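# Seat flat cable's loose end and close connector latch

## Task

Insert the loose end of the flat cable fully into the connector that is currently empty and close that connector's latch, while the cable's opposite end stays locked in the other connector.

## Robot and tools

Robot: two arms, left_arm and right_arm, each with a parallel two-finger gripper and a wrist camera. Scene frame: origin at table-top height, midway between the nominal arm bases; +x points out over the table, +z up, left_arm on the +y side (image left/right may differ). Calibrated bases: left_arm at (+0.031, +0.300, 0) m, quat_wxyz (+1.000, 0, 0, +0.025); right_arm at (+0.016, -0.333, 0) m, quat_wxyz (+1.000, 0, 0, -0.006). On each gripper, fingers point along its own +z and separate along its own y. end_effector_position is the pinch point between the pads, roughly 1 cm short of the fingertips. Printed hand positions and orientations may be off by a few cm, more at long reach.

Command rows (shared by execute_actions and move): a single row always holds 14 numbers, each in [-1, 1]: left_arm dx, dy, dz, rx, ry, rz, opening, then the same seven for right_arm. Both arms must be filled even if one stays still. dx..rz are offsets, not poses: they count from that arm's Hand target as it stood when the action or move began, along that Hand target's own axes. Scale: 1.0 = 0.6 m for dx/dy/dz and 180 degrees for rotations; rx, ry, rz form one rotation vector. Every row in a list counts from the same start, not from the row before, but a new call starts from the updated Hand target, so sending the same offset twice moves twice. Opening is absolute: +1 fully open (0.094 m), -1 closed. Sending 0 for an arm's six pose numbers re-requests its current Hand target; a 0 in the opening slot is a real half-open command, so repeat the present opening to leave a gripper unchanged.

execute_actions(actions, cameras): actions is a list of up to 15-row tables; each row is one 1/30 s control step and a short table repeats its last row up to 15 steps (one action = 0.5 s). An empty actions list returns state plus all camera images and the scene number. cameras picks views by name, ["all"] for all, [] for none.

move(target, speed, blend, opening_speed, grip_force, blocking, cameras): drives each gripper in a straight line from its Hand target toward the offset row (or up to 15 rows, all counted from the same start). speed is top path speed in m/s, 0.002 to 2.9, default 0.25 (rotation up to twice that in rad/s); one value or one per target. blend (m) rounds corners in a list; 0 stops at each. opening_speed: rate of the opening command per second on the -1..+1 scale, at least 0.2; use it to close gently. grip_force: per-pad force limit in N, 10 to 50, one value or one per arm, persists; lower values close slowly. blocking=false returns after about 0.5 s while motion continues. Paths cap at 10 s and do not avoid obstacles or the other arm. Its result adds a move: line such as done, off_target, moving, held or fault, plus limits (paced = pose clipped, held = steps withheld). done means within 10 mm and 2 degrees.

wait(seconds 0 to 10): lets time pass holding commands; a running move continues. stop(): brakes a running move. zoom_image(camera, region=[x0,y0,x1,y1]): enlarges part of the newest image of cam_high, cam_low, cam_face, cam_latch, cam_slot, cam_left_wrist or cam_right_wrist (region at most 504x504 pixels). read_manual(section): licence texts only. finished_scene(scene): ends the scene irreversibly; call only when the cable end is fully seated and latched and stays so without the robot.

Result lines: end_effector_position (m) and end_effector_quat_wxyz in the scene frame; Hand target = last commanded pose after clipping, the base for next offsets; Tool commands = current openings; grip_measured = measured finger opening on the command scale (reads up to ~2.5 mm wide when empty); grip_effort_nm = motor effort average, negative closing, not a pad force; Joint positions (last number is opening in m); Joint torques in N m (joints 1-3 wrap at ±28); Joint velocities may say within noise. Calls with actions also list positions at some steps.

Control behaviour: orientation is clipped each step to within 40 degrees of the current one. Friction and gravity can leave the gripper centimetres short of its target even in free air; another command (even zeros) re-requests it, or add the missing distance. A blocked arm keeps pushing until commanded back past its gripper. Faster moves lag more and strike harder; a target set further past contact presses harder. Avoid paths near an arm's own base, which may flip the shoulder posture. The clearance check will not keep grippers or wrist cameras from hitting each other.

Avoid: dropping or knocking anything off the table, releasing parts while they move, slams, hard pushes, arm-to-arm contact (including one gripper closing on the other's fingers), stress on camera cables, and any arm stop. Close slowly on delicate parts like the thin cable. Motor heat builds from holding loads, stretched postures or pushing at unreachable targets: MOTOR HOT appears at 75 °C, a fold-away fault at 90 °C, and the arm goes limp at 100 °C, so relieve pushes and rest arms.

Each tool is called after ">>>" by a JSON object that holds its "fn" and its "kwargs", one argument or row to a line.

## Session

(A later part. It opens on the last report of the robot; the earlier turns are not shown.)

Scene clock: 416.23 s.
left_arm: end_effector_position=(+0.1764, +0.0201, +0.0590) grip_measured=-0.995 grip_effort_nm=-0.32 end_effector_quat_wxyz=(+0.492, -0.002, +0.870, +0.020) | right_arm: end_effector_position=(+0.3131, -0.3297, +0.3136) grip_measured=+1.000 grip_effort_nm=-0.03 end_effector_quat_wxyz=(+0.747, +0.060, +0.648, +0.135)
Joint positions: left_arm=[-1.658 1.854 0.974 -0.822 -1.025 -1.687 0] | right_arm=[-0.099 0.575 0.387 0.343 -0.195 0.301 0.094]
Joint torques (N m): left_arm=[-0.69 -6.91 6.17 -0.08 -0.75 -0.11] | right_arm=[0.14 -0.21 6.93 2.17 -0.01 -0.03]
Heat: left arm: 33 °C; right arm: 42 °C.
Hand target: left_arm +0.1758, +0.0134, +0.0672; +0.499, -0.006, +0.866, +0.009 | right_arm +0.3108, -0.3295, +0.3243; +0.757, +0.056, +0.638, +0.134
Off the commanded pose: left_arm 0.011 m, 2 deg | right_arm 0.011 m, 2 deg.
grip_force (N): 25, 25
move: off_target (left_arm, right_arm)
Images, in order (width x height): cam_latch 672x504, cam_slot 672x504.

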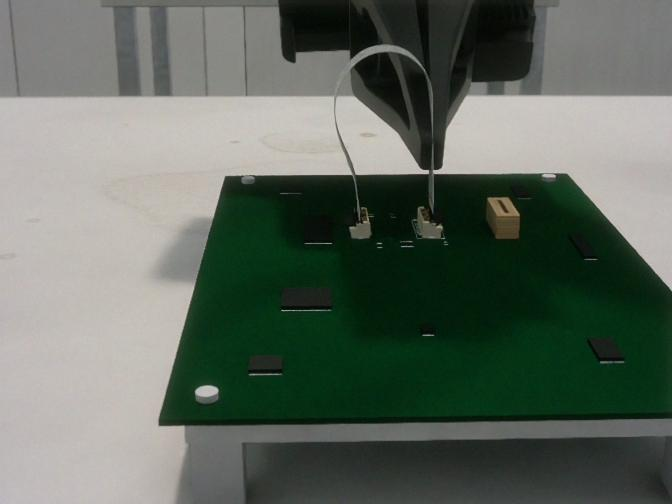

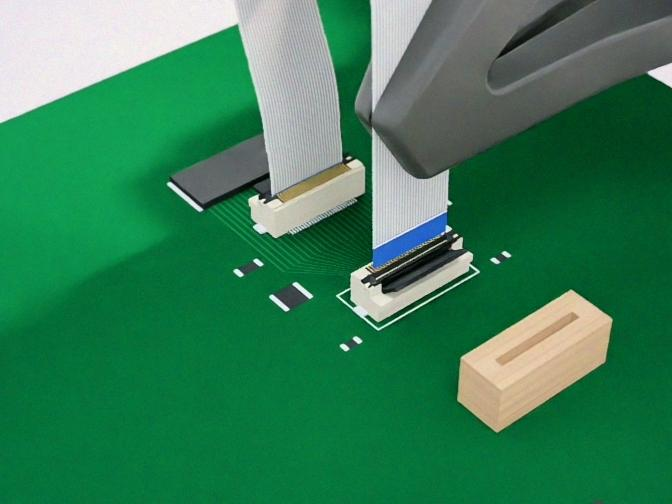

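>>> {"fn": "move", "kwargs": {
  "target": [0.0137,0.0036,0.0080,-0.0060,-0.0002,0.0105,-1,0,0,0,0,0,0,1],
  "speed": 0.03,
  "cameras": ["cam_latch","cam_slot"]
}}

>>> {"fn": "zoom_image", "kwargs": {
  "camera": "cam_latch",
  "region": [370, 150, 490, 250]
}}

>>> {"fn": "zoom_image", "kwargs": {
  "camera": "cam_slot",
  "region": [340, 210, 480, 330]
}}

Scene clock: 422.57 s.
left_arm: end_effector_position=(+0.1765, +0.0212, +0.0555) grip_measured=-0.995 grip_effort_nm=-0.32 end_effector_quat_wxyz=(+0.493, +0.001, +0.870, +0.027) | right_arm: end_effector_position=(+0.3131, -0.3297, +0.3136) grip_measured=+1.000 grip_effort_nm=-0.03 end_effector_quat_wxyz=(+0.747, +0.060, +0.648, +0.135)
Joint positions: left_arm=[-1.658 1.868 0.974 -0.824 -1.025 -1.687 0] | right_arm=[-0.099 0.575 0.387 0.343 -0.195 0.301 0.094]
Joint torques (N m): left_arm=[-0.7 -5.46 6.08 -0.11 -0.73 -0.09] | right_arm=[0.1 -0.51 7.21 2.2 -0.01 0.01]
Heat: left arm: 33 °C; right arm: 42 °C.
Hand target: left_arm +0.1758, +0.0156, +0.0577; +0.499, +0.003, +0.866, +0.026 | right_arm +0.3108, -0.3295, +0.3243; +0.757, +0.056, +0.638, +0.134
Off the commanded pose: left_arm 0.006 m, 1 deg | right_arm 0.011 m, 2 deg.
grip_force (N): 25, 25
move: off_target (right_arm)
Images, in order (width x height): cam_latch 672x504, cam_slot 672x504.

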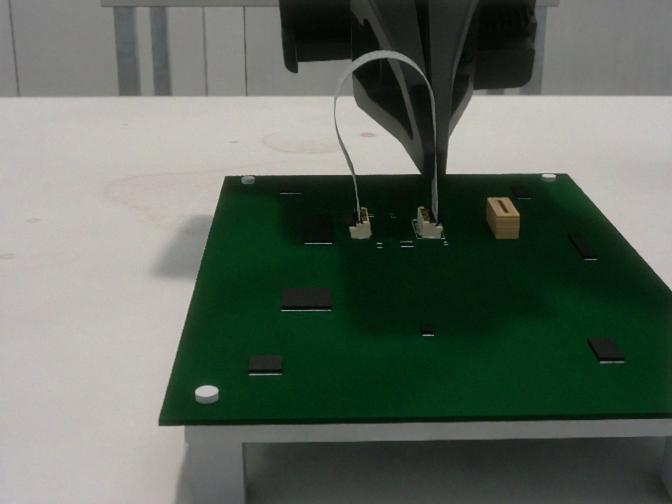

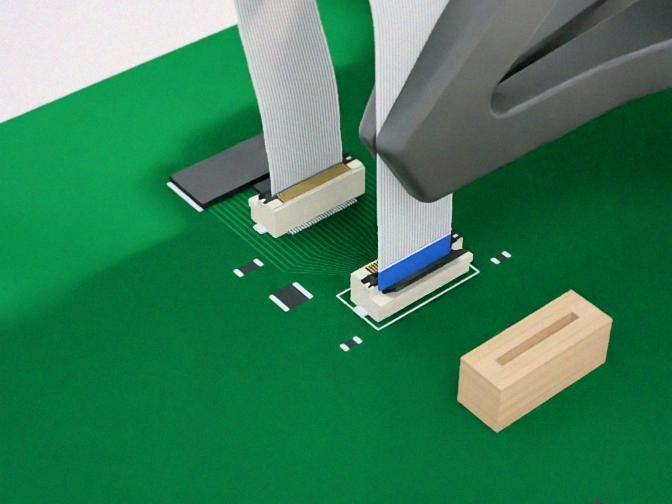

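Scaled by 4.200.

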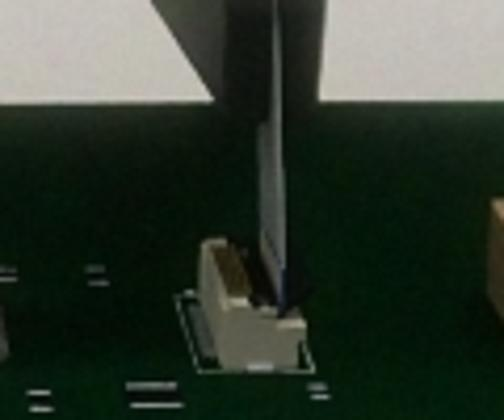

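Scaled by 3.600.

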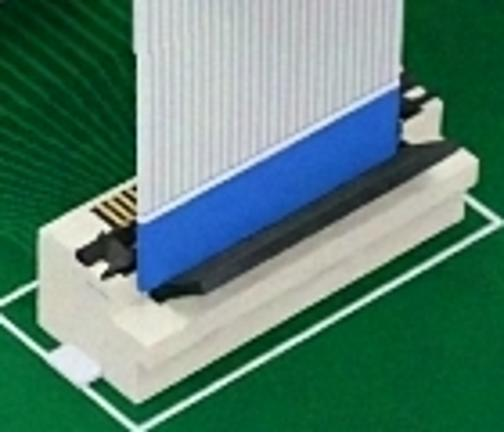

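>>> {"fn": "move", "kwargs": {
  "target": [
    [-0.0137,-0.0036,-0.0080,0.0060,0.0002,-0.0105,-1,0,0,0,0,0,0,1],
    [-0.0137,-0.0100,-0.0080,0.0098,0.0003,-0.0171,-1,0,0,0,0,0,0,1]
  ],
  "speed": 0.03,
  "cameras": ["cam_latch","cam_slot"]
}}

>>> {"fn": "zoom_image", "kwargs": {
  "camera": "cam_latch",
  "region": [370, 150, 490, 250]
}}

>>> {"fn": "zoom_image", "kwargs": {
  "camera": "cam_slot",
  "region": [340, 210, 480, 330]
}}

Scene clock: 430.67 s.
left_arm: end_effector_position=(+0.1764, +0.0208, +0.0555) grip_measured=-0.995 grip_effort_nm=-0.32 end_effector_quat_wxyz=(+0.492, +0.000, +0.870, +0.025) | right_arm: end_effector_position=(+0.3131, -0.3297, +0.3136) grip_measured=+1.000 grip_effort_nm=-0.03 end_effector_quat_wxyz=(+0.747, +0.060, +0.648, +0.135)
Joint positions: left_arm=[-1.658 1.868 0.974 -0.821 -1.025 -1.688 0] | right_arm=[-0.099 0.575 0.387 0.343 -0.195 0.301 0.094]
Joint torques (N m): left_arm=[-0.69 -7.9 6.19 0.03 -0.76 -0.13] | right_arm=[0.03 -0.39 7.02 2.2 -0.02 -0.02]
Heat: left arm: 33 °C; right arm: 42 °C.
Hand target: left_arm +0.1759, +0.0092, +0.0669; +0.499, -0.012, +0.866, -0.001 | right_arm +0.3108, -0.3295, +0.3243; +0.757, +0.056, +0.638, +0.134
Off the commanded pose: left_arm 0.016 m, 3 deg | right_arm 0.011 m, 2 deg.
grip_force (N): 25, 25
move: off_target (left_arm, right_arm)
Images, in order (width x height): cam_latch 672x504, cam_slot 672x504.

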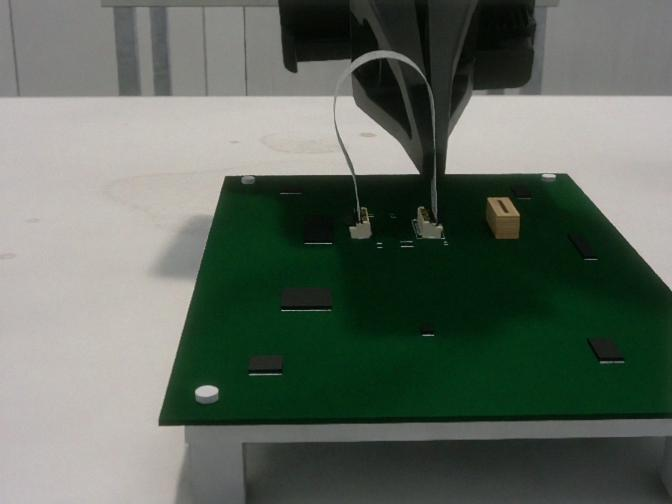

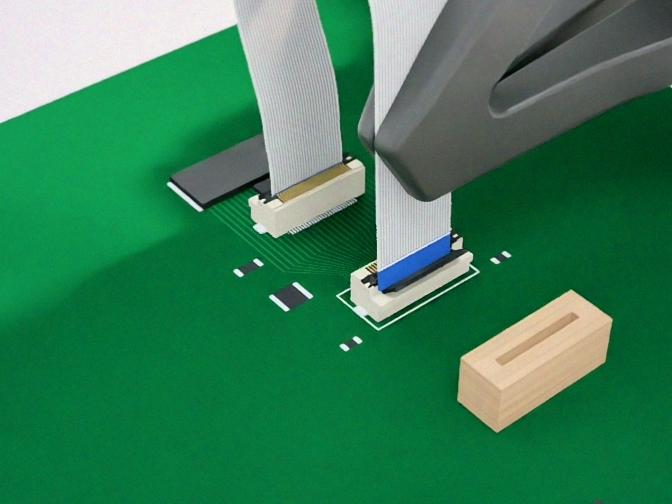

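Scaled by 4.200.

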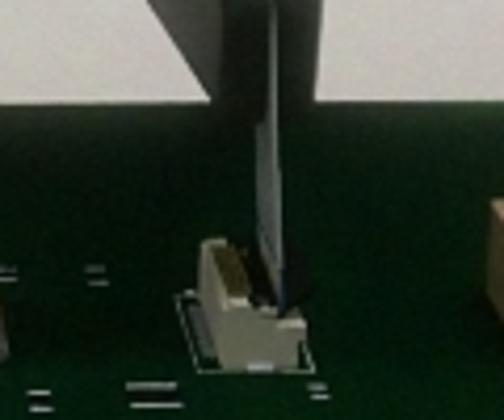

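Scaled by 3.600.

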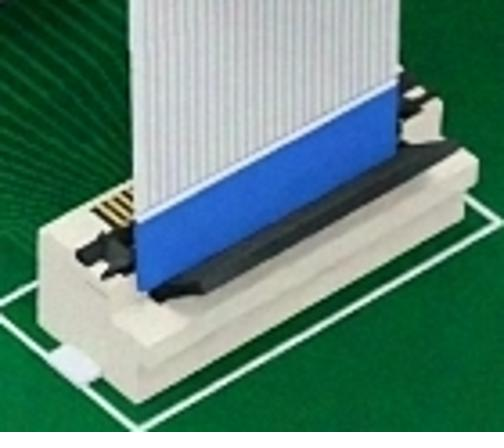

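>>> {"fn": "move", "kwargs": {
  "target": [-0.0072,-0.0020,-0.0042,0.0032,0.0001,-0.0055,-1,0,0,0,0,0,0,1],
  "speed": 0.03,
  "cameras": ["cam_latch","cam_slot"]
}}

>>> {"fn": "zoom_image", "kwargs": {
  "camera": "cam_latch",
  "region": [370, 150, 490, 250]
}}

>>> {"fn": "zoom_image", "kwargs": {
  "camera": "cam_slot",
  "region": [340, 210, 480, 330]
}}

Scene clock: 434.27 s.
left_arm: end_effector_position=(+0.1764, +0.0205, +0.0554) grip_measured=-0.995 grip_effort_nm=-0.32 end_effector_quat_wxyz=(+0.492, -0.001, +0.870, +0.024) | right_arm: end_effector_position=(+0.3131, -0.3297, +0.3136) grip_measured=+1.000 grip_effort_nm=-0.03 end_effector_quat_wxyz=(+0.747, +0.060, +0.648, +0.135)
Joint positions: left_arm=[-1.658 1.868 0.974 -0.819 -1.025 -1.689 0] | right_arm=[-0.099 0.575 0.387 0.343 -0.195 0.301 0.094]
Joint torques (N m): left_arm=[-0.68 -9.36 6.17 0.08 -0.77 -0.12] | right_arm=[0.03 -0.24 6.99 2.15 0.03 -0.01]
Heat: left arm: 32 °C; right arm: 42 °C.
Hand target: left_arm +0.1759, +0.0081, +0.0719; +0.499, -0.017, +0.866, -0.010 | right_arm +0.3108, -0.3295, +0.3243; +0.757, +0.056, +0.638, +0.134
Off the commanded pose: left_arm 0.021 m, 4 deg | right_arm 0.011 m, 2 deg.
grip_force (N): 25, 25
move: off_target (left_arm, right_arm)
Images, in order (width x height): cam_latch 672x504, cam_slot 672x504.

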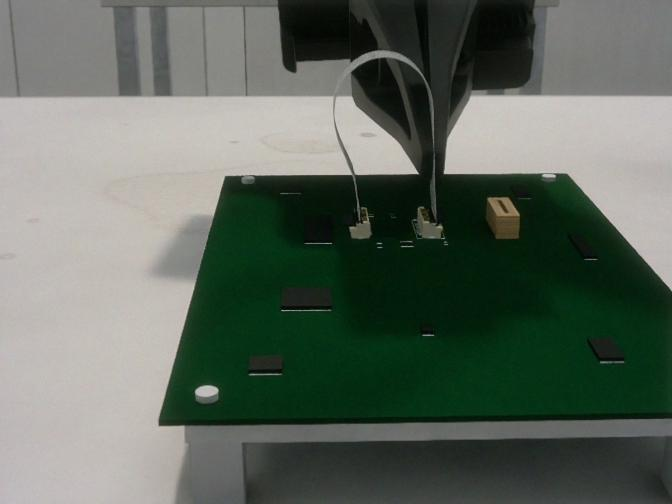

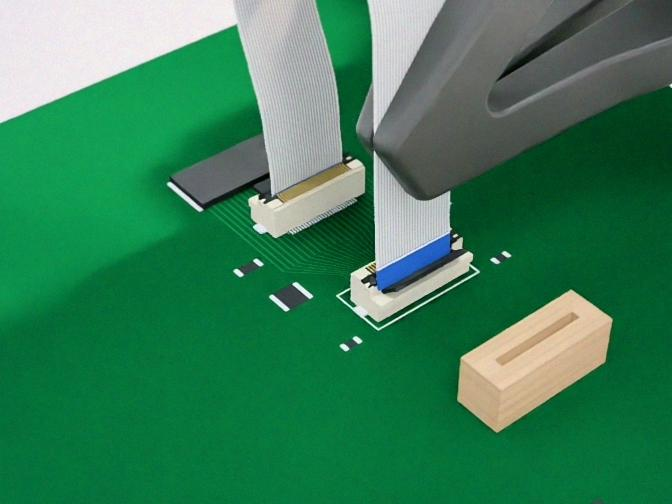

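Scaled by 4.200.

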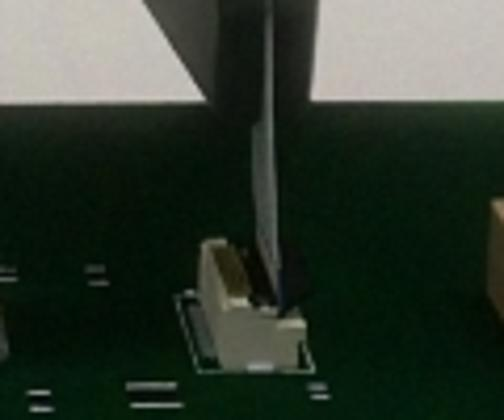

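Scaled by 3.600.

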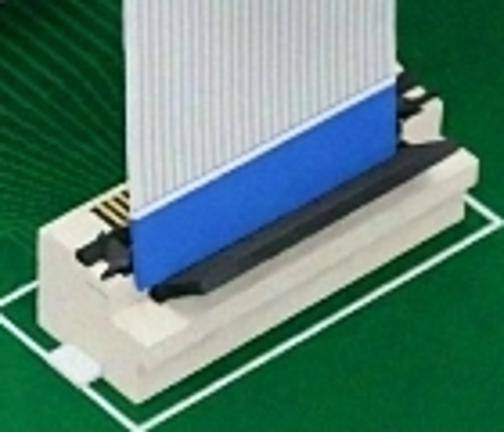

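>>> {"fn": "move", "kwargs": {
  "target": [-0.0072,-0.0020,-0.0042,0.0032,0.0001,-0.0055,-1,0,0,0,0,0,0,1],
  "speed": 0.03,
  "cameras": ["cam_latch","cam_slot"]
}}

>>> {"fn": "zoom_image", "kwargs": {
  "camera": "cam_latch",
  "region": [370, 150, 490, 250]
}}

>>> {"fn": "zoom_image", "kwargs": {
  "camera": "cam_slot",
  "region": [340, 210, 480, 330]
}}

Scene clock: 438.07 s.
left_arm: end_effector_position=(+0.1764, +0.0187, +0.0603) grip_measured=-0.995 grip_effort_nm=-0.32 end_effector_quat_wxyz=(+0.492, -0.006, +0.870, +0.014) | right_arm: end_effector_position=(+0.3131, -0.3297, +0.3136) grip_measured=+1.000 grip_effort_nm=-0.03 end_effector_quat_wxyz=(+0.747, +0.060, +0.648, +0.135)
Joint positions: left_arm=[-1.658 1.849 0.974 -0.816 -1.025 -1.689 0] | right_arm=[-0.099 0.575 0.387 0.343 -0.195 0.301 0.094]
Joint torques (N m): left_arm=[-0.68 -9.25 6.23 0.08 -0.79 -0.12] | right_arm=[0.06 -0.36 7.15 2.14 0 0.01]
Heat: left arm: 33 °C; right arm: 42 °C.
Hand target: left_arm +0.1759, +0.0071, +0.0770; +0.499, -0.022, +0.866, -0.018 | right_arm +0.3108, -0.3295, +0.3243; +0.757, +0.056, +0.638, +0.134
Off the commanded pose: left_arm 0.020 m, 4 deg | right_arm 0.011 m, 2 deg.
grip_force (N): 25, 25
move: off_target (left_arm, right_arm)
Images, in order (width x height): cam_latch 672x504, cam_slot 672x504.

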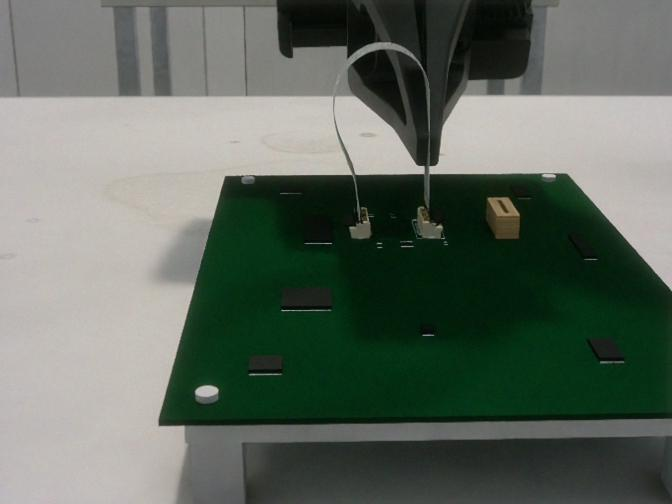

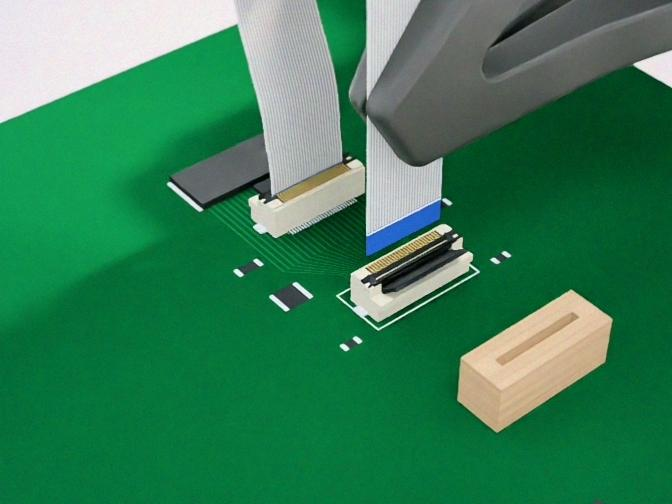

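Scaled by 4.200.

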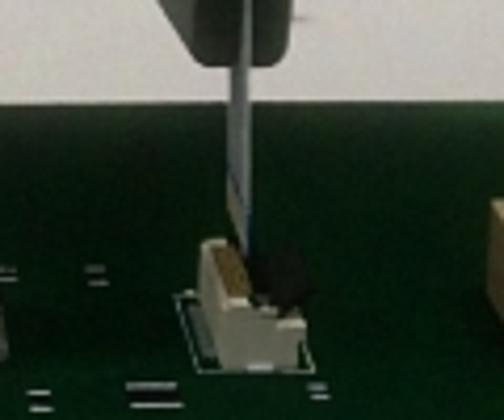

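Scaled by 3.600.

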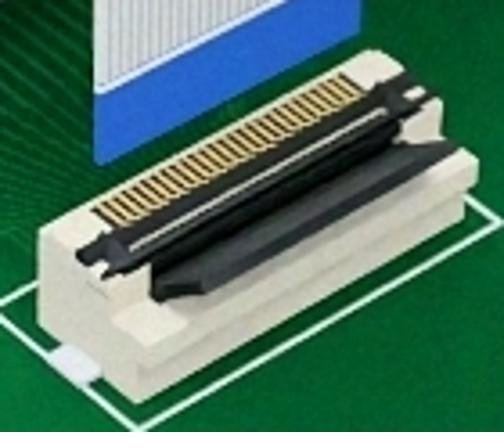

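>>> {"fn": "move", "kwargs": {
  "target": [0.0254,0.0067,0.0147,-0.0112,-0.0004,0.0194,-1,0,0,0,0,0,0,1],
  "speed": 0.03,
  "cameras": ["cam_latch","cam_slot"]
}}

>>> {"fn": "zoom_image", "kwargs": {
  "camera": "cam_latch",
  "region": [370, 150, 490, 250]
}}

>>> {"fn": "zoom_image", "kwargs": {
  "camera": "cam_slot",
  "region": [340, 210, 480, 330]
}}

Scene clock: 445.00 s.
left_arm: end_effector_position=(+0.1763, +0.0181, +0.0569) grip_measured=-0.995 grip_effort_nm=-0.32 end_effector_quat_wxyz=(+0.492, -0.004, +0.870, +0.019) | right_arm: end_effector_position=(+0.3131, -0.3297, +0.3136) grip_measured=+1.000 grip_effort_nm=-0.03 end_effector_quat_wxyz=(+0.747, +0.060, +0.648, +0.135)
Joint positions: left_arm=[-1.658 1.866 0.979 -0.815 -1.025 -1.689 0] | right_arm=[-0.099 0.575 0.387 0.343 -0.195 0.301 0.094]
Joint torques (N m): left_arm=[-0.68 -5.48 6.16 0.03 -0.75 -0.09] | right_arm=[0.09 -0.35 7.01 2.17 0.03 -0.01]
Heat: left arm: 33 °C; right arm: 42 °C.
Hand target: left_arm +0.1758, +0.0102, +0.0592; +0.499, -0.005, +0.866, +0.012 | right_arm +0.3108, -0.3295, +0.3243; +0.757, +0.056, +0.638, +0.134
Off the commanded pose: left_arm 0.008 m, 1 deg | right_arm 0.011 m, 2 deg.
grip_force (N): 25, 25
move: off_target (right_arm)
Images, in order (width x height): cam_latch 672x504, cam_slot 672x504.

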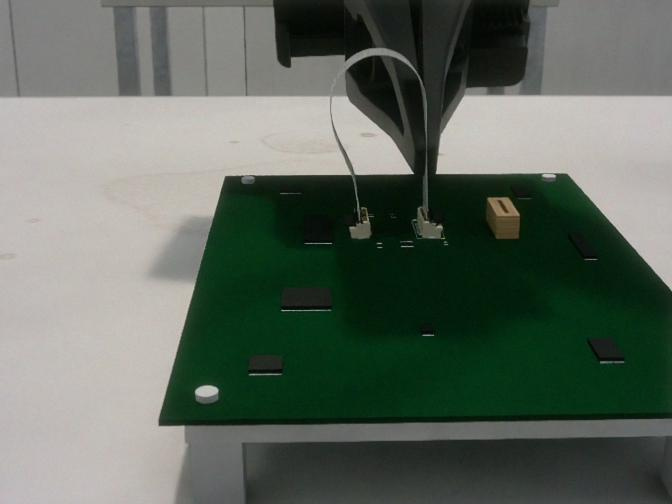

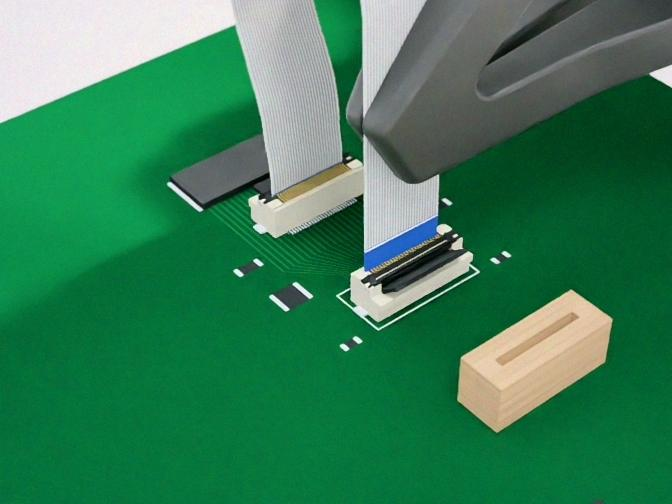

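Scaled by 4.200.

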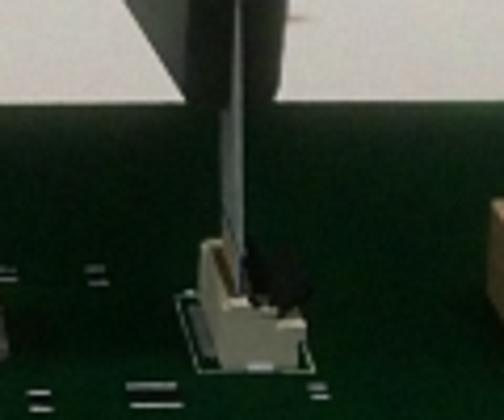

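Scaled by 3.600.

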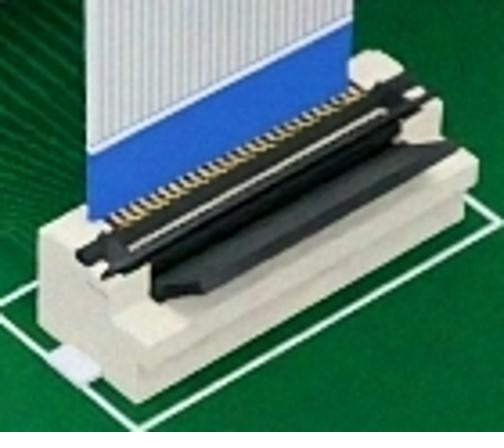

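>>> {"fn": "move", "kwargs": {
  "target": [0,0.0050,0,-0.0030,0,0.0052,-1,0,0,0,0,0,0,1],
  "speed": 0.03,
  "cameras": ["cam_latch","cam_slot"]
}}

>>> {"fn": "zoom_image", "kwargs": {
  "camera": "cam_slot",
  "region": [340, 210, 480, 330]
}}

Scene clock: 449.43 s.
left_arm: end_effector_position=(+0.1764, +0.0185, +0.0569) grip_measured=-0.995 grip_effort_nm=-0.32 end_effector_quat_wxyz=(+0.492, -0.003, +0.870, +0.020) | right_arm: end_effector_position=(+0.3131, -0.3297, +0.3136) grip_measured=+1.000 grip_effort_nm=-0.03 end_effector_quat_wxyz=(+0.747, +0.060, +0.648, +0.135)
Joint positions: left_arm=[-1.658 1.866 0.979 -0.817 -1.025 -1.689 0] | right_arm=[-0.099 0.575 0.387 0.343 -0.195 0.301 0.094]
Joint torques (N m): left_arm=[-0.7 -5.48 6.09 -0.1 -0.74 -0.07] | right_arm=[0.1 -0.34 6.97 2.14 0 0]
Heat: left arm: 33 °C; right arm: 42 °C.
Hand target: left_arm +0.1758, +0.0132, +0.0592; +0.499, +0.000, +0.866, +0.020 | right_arm +0.3108, -0.3295, +0.3243; +0.757, +0.056, +0.638, +0.134
Off the commanded pose: left_arm 0.006 m, 1 deg | right_arm 0.011 m, 2 deg.
grip_force (N): 25, 25
move: off_target (right_arm)
Images, in order (width x height): cam_latch 672x504, cam_slot 672x504.

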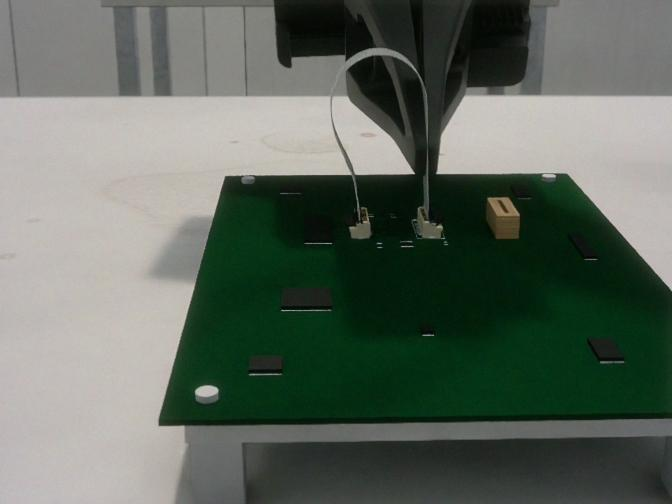

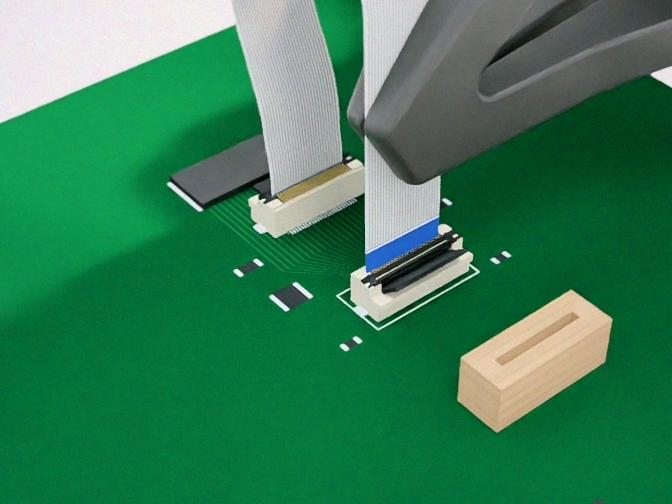

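Scaled by 3.600.

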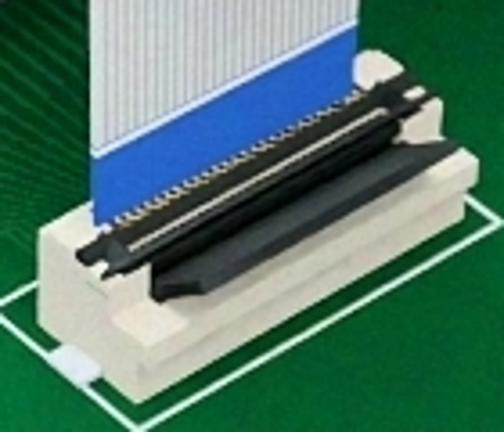

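>>> {"fn": "move", "kwargs": {
  "target": [0,0.0023,0,-0.0014,0,0.0024,-1,0,0,0,0,0,0,1],
  "speed": 0.02,
  "cameras": ["cam_latch","cam_slot"]
}}

>>> {"fn": "zoom_image", "kwargs": {
  "camera": "cam_slot",
  "region": [340, 210, 480, 330]
}}

Scene clock: 451.87 s.
left_arm: end_effector_position=(+0.1764, +0.0199, +0.0571) grip_measured=-0.995 grip_effort_nm=-0.32 end_effector_quat_wxyz=(+0.492, -0.001, +0.870, +0.024) | right_arm: end_effector_position=(+0.3131, -0.3297, +0.3136) grip_measured=+1.000 grip_effort_nm=-0.03 end_effector_quat_wxyz=(+0.747, +0.060, +0.648, +0.135)
Joint positions: left_arm=[-1.658 1.866 0.979 -0.826 -1.025 -1.689 0] | right_arm=[-0.099 0.575 0.387 0.343 -0.195 0.301 0.094]
Joint torques (N m): left_arm=[-0.7 -5.44 6.11 -0.12 -0.73 -0.07] | right_arm=[0.02 -0.23 7.02 2.17 -0.04 0]
Heat: left arm: 33 °C; right arm: 42 °C.
Hand target: left_arm +0.1758, +0.0146, +0.0593; +0.499, +0.002, +0.866, +0.024 | right_arm +0.3108, -0.3295, +0.3243; +0.757, +0.056, +0.638, +0.134
Off the commanded pose: left_arm 0.006 m, 1 deg | right_arm 0.011 m, 2 deg.
grip_force (N): 25, 25
move: off_target (right_arm)
Images, in order (width x height): cam_latch 672x504, cam_slot 672x504.

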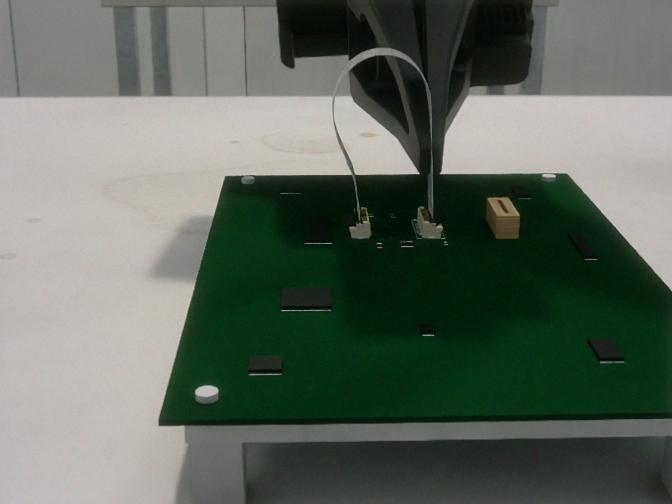

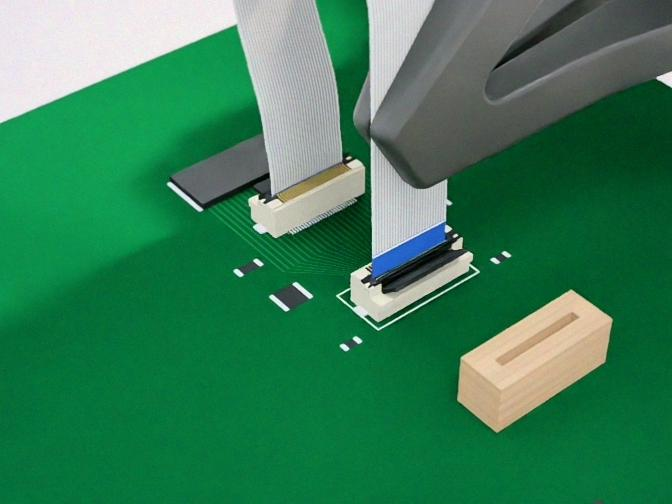

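Scaled by 3.600.

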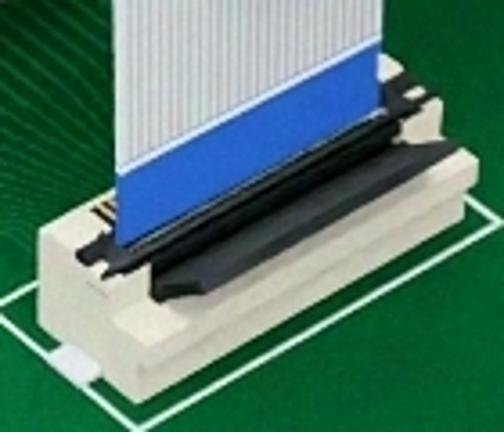

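>>> {"fn": "move", "kwargs": {
  "target": [0.0019,0.0005,-0.0001,-0.0006,0,0.0011,-1,0,0,0,0,0,0,1],
  "speed": 0.02,
  "cameras": ["cam_latch","cam_slot"]
}}

>>> {"fn": "zoom_image", "kwargs": {
  "camera": "cam_latch",
  "region": [370, 150, 490, 250]
}}

>>> {"fn": "zoom_image", "kwargs": {
  "camera": "cam_slot",
  "region": [340, 210, 480, 330]
}}

Scene clock: 456.77 s.
left_arm: end_effector_position=(+0.1764, +0.0204, +0.0572) grip_measured=-0.995 grip_effort_nm=-0.32 end_effector_quat_wxyz=(+0.493, +0.000, +0.870, +0.025) | right_arm: end_effector_position=(+0.3131, -0.3297, +0.3136) grip_measured=+1.000 grip_effort_nm=-0.03 end_effector_quat_wxyz=(+0.747, +0.060, +0.648, +0.135)
Joint positions: left_arm=[-1.658 1.866 0.979 -0.83 -1.025 -1.689 0] | right_arm=[-0.099 0.575 0.387 0.343 -0.195 0.301 0.094]
Joint torques (N m): left_arm=[-0.91 -5.14 6.16 -0.14 -0.72 -0.1] | right_arm=[0.09 -0.42 7.02 2.18 -0.02 0.01]
Heat: left arm: 33 °C; right arm: 42 °C.
Hand target: left_arm +0.1751, +0.0149, +0.0583; +0.499, +0.003, +0.866, +0.026 | right_arm +0.3108, -0.3295, +0.3243; +0.757, +0.056, +0.638, +0.134
Off the commanded pose: left_arm 0.006 m, 1 deg | right_arm 0.011 m, 2 deg.
grip_force (N): 25, 25
move: off_target (right_arm)
Images, in order (width x height): cam_latch 672x504, cam_slot 672x504.

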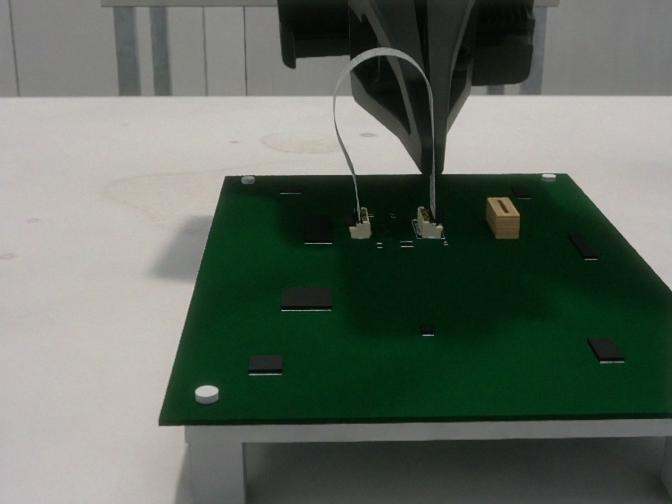

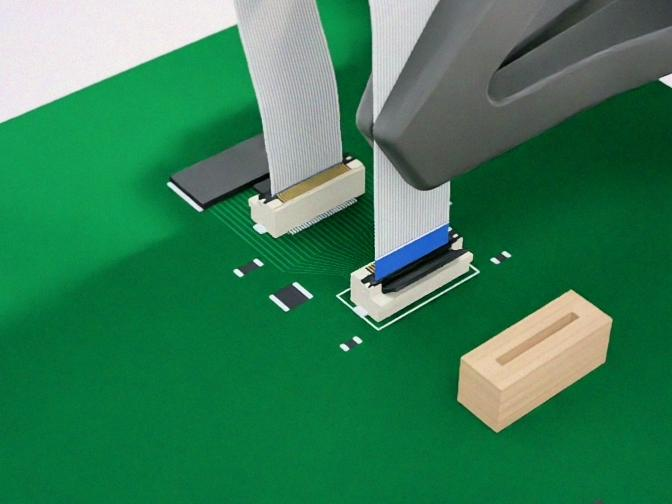

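Scaled by 4.200.

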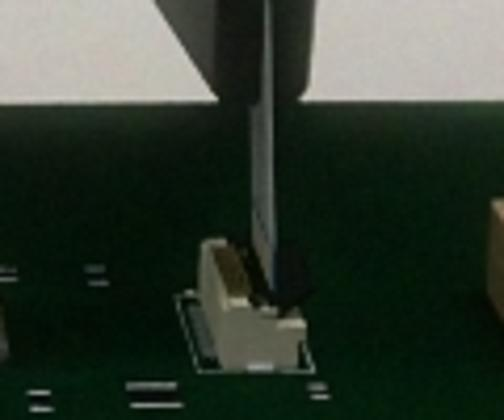

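Scaled by 3.600.

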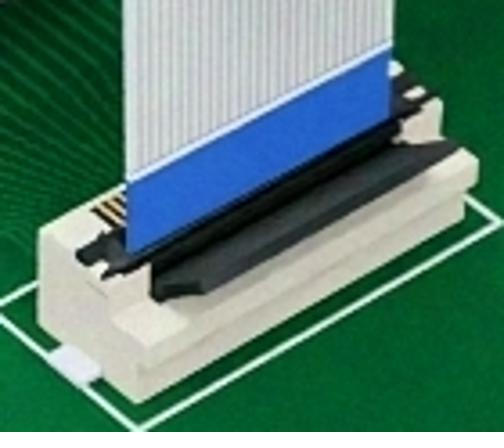

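>>> {"fn": "move", "kwargs": {
  "target": [0.0043,-0.0052,0.0024,0.0019,0,-0.0033,-1,0,0,0,0,0,0,1],
  "speed": 0.02,
  "cameras": ["cam_latch","cam_slot"]
}}

>>> {"fn": "zoom_image", "kwargs": {
  "camera": "cam_latch",
  "region": [370, 150, 490, 250]
}}

>>> {"fn": "zoom_image", "kwargs": {
  "camera": "cam_slot",
  "region": [340, 210, 480, 330]
}}

Scene clock: 462.17 s.
left_arm: end_effector_position=(+0.1765, +0.0210, +0.0554) grip_measured=-0.995 grip_effort_nm=-0.32 end_effector_quat_wxyz=(+0.493, +0.002, +0.870, +0.029) | right_arm: end_effector_position=(+0.3131, -0.3297, +0.3136) grip_measured=+1.000 grip_effort_nm=-0.03 end_effector_quat_wxyz=(+0.747, +0.060, +0.648, +0.135)
Joint positions: left_arm=[-1.658 1.873 0.979 -0.83 -1.025 -1.689 0] | right_arm=[-0.099 0.575 0.387 0.343 -0.195 0.301 0.094]
Joint torques (N m): left_arm=[-0.88 -5 6.13 0.06 -0.74 -0.13] | right_arm=[0.14 -0.44 6.95 2.19 -0.01 0]
Heat: left arm: 33 °C; right arm: 42 °C.
Hand target: left_arm +0.1751, +0.0119, +0.0552; +0.499, +0.000, +0.866, +0.021 | right_arm +0.3108, -0.3295, +0.3243; +0.757, +0.056, +0.638, +0.134
Off the commanded pose: left_arm 0.009 m, 1 deg | right_arm 0.011 m, 2 deg.
grip_force (N): 25, 25
move: off_target (right_arm)
Images, in order (width x height): cam_latch 672x504, cam_slot 672x504.

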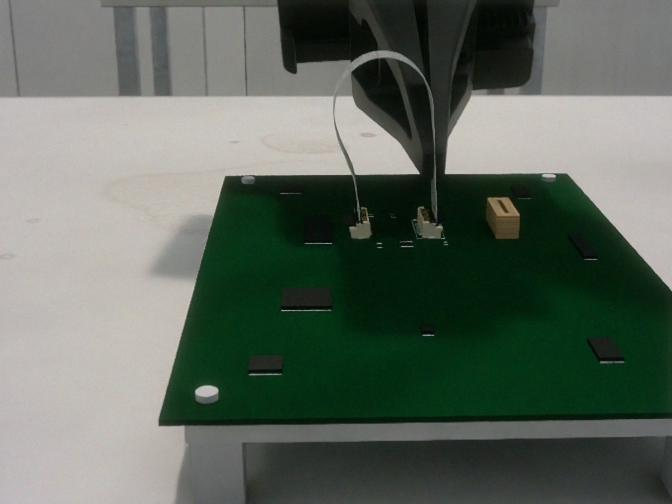

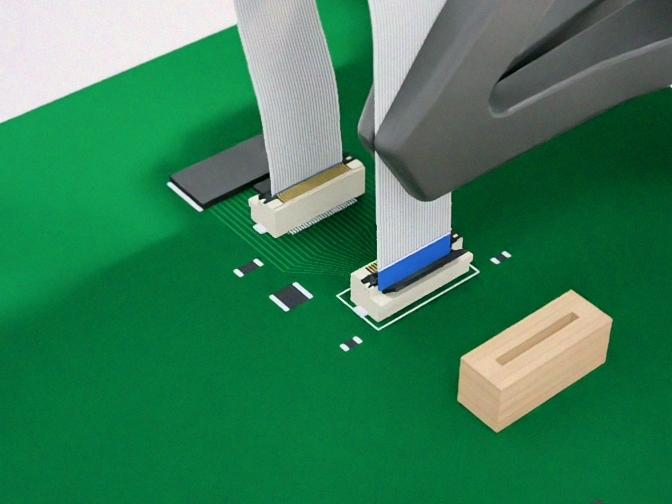

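Scaled by 4.200.

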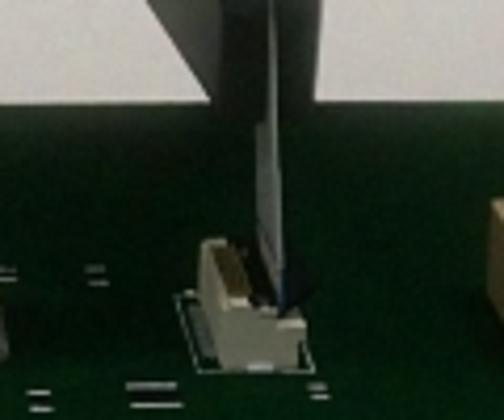

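Scaled by 3.600.

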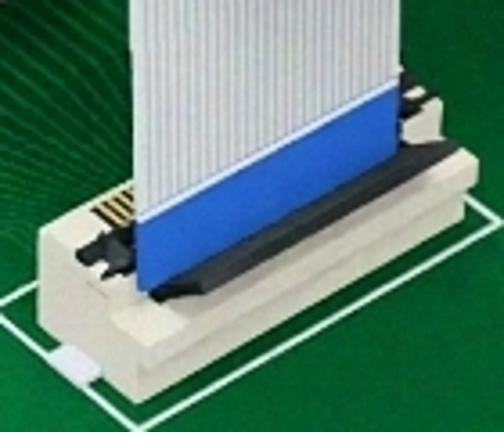

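>>> {"fn": "move", "kwargs": {
  "target": [-0.0260,-0.0085,-0.0150,0.0121,0.0004,-0.0210,-1,0,0,0,0,0,0,1],
  "speed": 0.03,
  "cameras": ["cam_latch","cam_slot"]
}}

>>> {"fn": "zoom_image", "kwargs": {
  "camera": "cam_latch",
  "region": [370, 150, 490, 250]
}}

>>> {"fn": "zoom_image", "kwargs": {
  "camera": "cam_slot",
  "region": [340, 210, 480, 330]
}}

Scene clock: 472.13 s.
left_arm: end_effector_position=(+0.1764, +0.0193, +0.0565) grip_measured=-0.995 grip_effort_nm=-0.32 end_effector_quat_wxyz=(+0.493, -0.002, +0.870, +0.023) | right_arm: end_effector_position=(+0.3131, -0.3297, +0.3136) grip_measured=+1.000 grip_effort_nm=-0.03 end_effector_quat_wxyz=(+0.747, +0.060, +0.648, +0.135)
Joint positions: left_arm=[-1.658 1.869 0.98 -0.824 -1.025 -1.692 0] | right_arm=[-0.099 0.575 0.387 0.343 -0.195 0.301 0.094]
Joint torques (N m): left_arm=[-0.84 -9.39 6.24 0.08 -0.77 -0.12] | right_arm=[0.06 -0.5 7.05 2.14 0.01 0.04]
Heat: left arm: 32 °C; right arm: 43 °C.
Hand target: left_arm +0.1753, +0.0062, +0.0730; +0.499, -0.019, +0.866, -0.012 | right_arm +0.3108, -0.3295, +0.3243; +0.757, +0.056, +0.638, +0.134
Off the commanded pose: left_arm 0.021 m, 5 deg | right_arm 0.011 m, 2 deg.
grip_force (N): 25, 25
move: off_target (left_arm, right_arm)
Images, in order (width x height): cam_latch 672x504, cam_slot 672x504.

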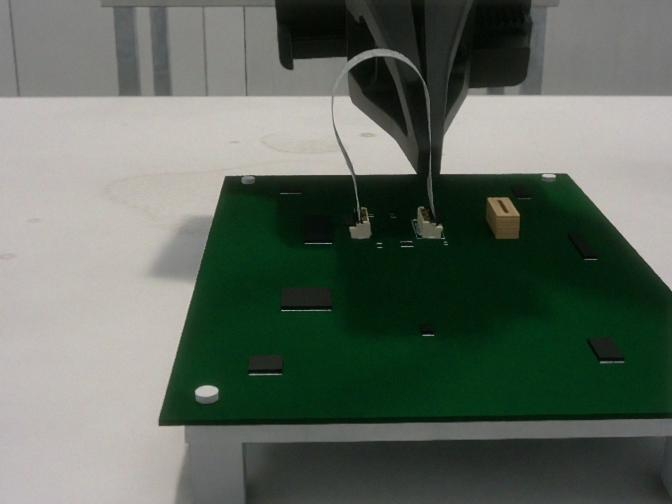

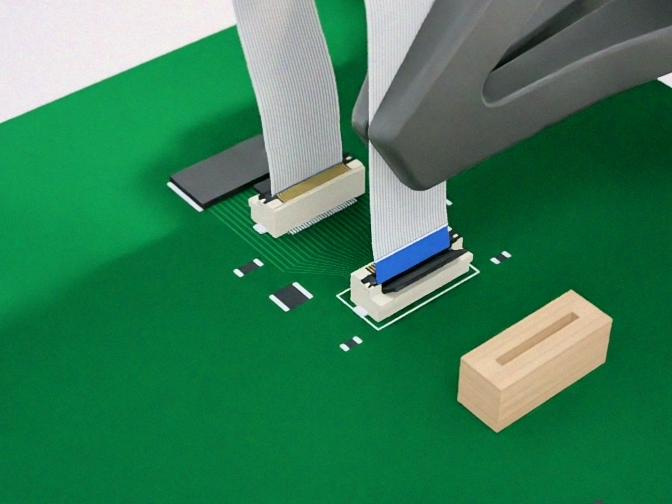

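Scaled by 4.200.

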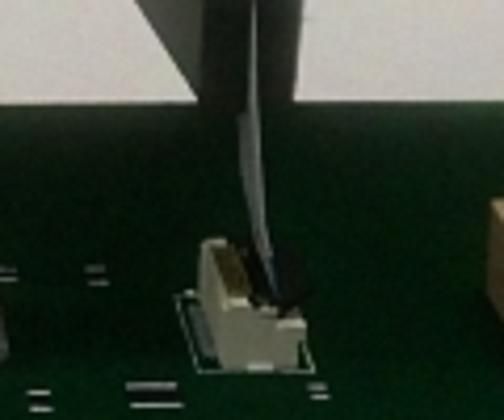

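Scaled by 3.600.

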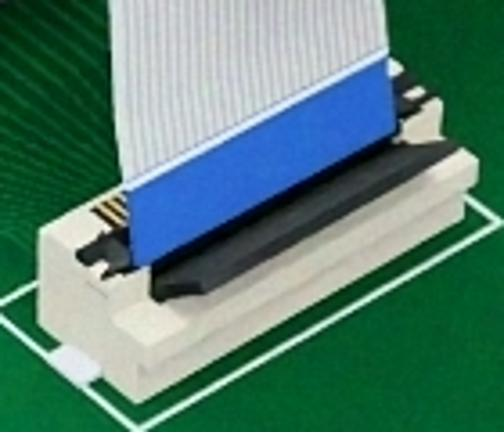

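>>> {"fn": "move", "kwargs": {
  "target": [-0.0036,-0.0010,-0.0021,0.0016,0,-0.0028,-1,0,0,0,0,0,0,1],
  "speed": 0.02,
  "cameras": ["cam_latch","cam_slot"]
}}

>>> {"fn": "zoom_image", "kwargs": {
  "camera": "cam_latch",
  "region": [370, 150, 490, 250]
}}

>>> {"fn": "zoom_image", "kwargs": {
  "camera": "cam_slot",
  "region": [340, 210, 480, 330]
}}

Scene clock: 476.73 s.
left_arm: end_effector_position=(+0.1764, +0.0180, +0.0587) grip_measured=-0.995 grip_effort_nm=-0.32 end_effector_quat_wxyz=(+0.492, -0.006, +0.870, +0.017) | right_arm: end_effector_position=(+0.3131, -0.3297, +0.3136) grip_measured=+1.000 grip_effort_nm=-0.03 end_effector_quat_wxyz=(+0.747, +0.060, +0.648, +0.135)
Joint positions: left_arm=[-1.658 1.86 0.98 -0.819 -1.025 -1.693 0] | right_arm=[-0.099 0.575 0.387 0.343 -0.195 0.301 0.094]
Joint torques (N m): left_arm=[-0.83 -9.33 6.27 0.03 -0.78 -0.13] | right_arm=[-0.01 -0.35 7.02 2.17 -0.02 -0.03]
Heat: left arm: 33 °C; right arm: 43 °C.
Hand target: left_arm +0.1753, +0.0057, +0.0755; +0.499, -0.021, +0.866, -0.017 | right_arm +0.3108, -0.3295, +0.3243; +0.757, +0.056, +0.638, +0.134
Off the commanded pose: left_arm 0.021 m, 4 deg | right_arm 0.011 m, 2 deg.
grip_force (N): 25, 25
move: off_target (left_arm, right_arm)
Images, in order (width x height): cam_latch 672x504, cam_slot 672x504.

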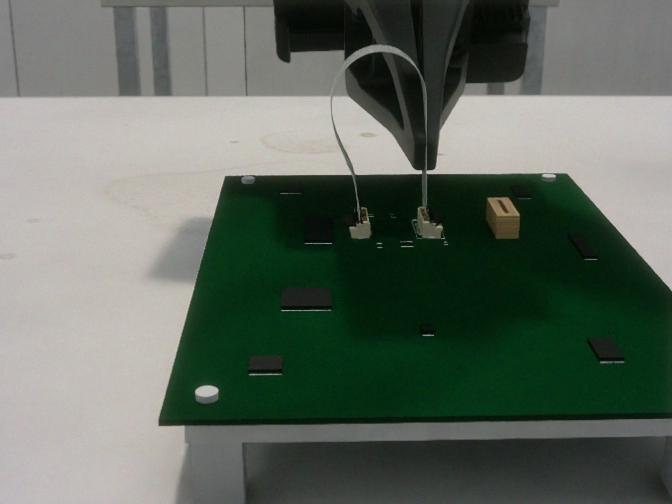

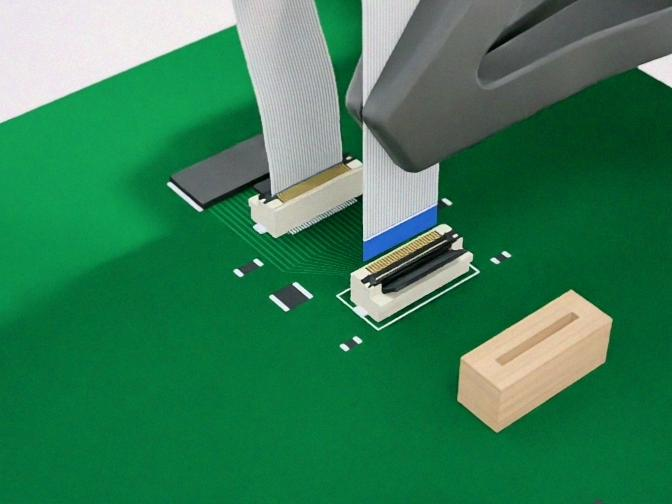

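Scaled by 4.200.

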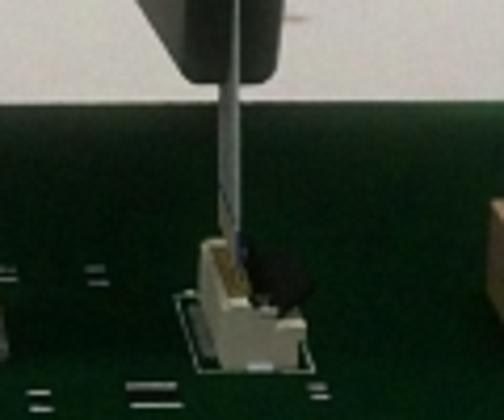

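Scaled by 3.600.

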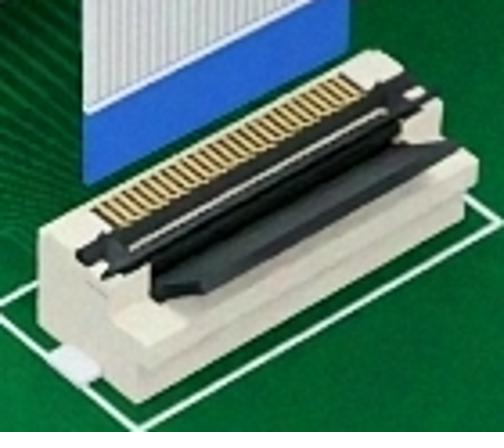

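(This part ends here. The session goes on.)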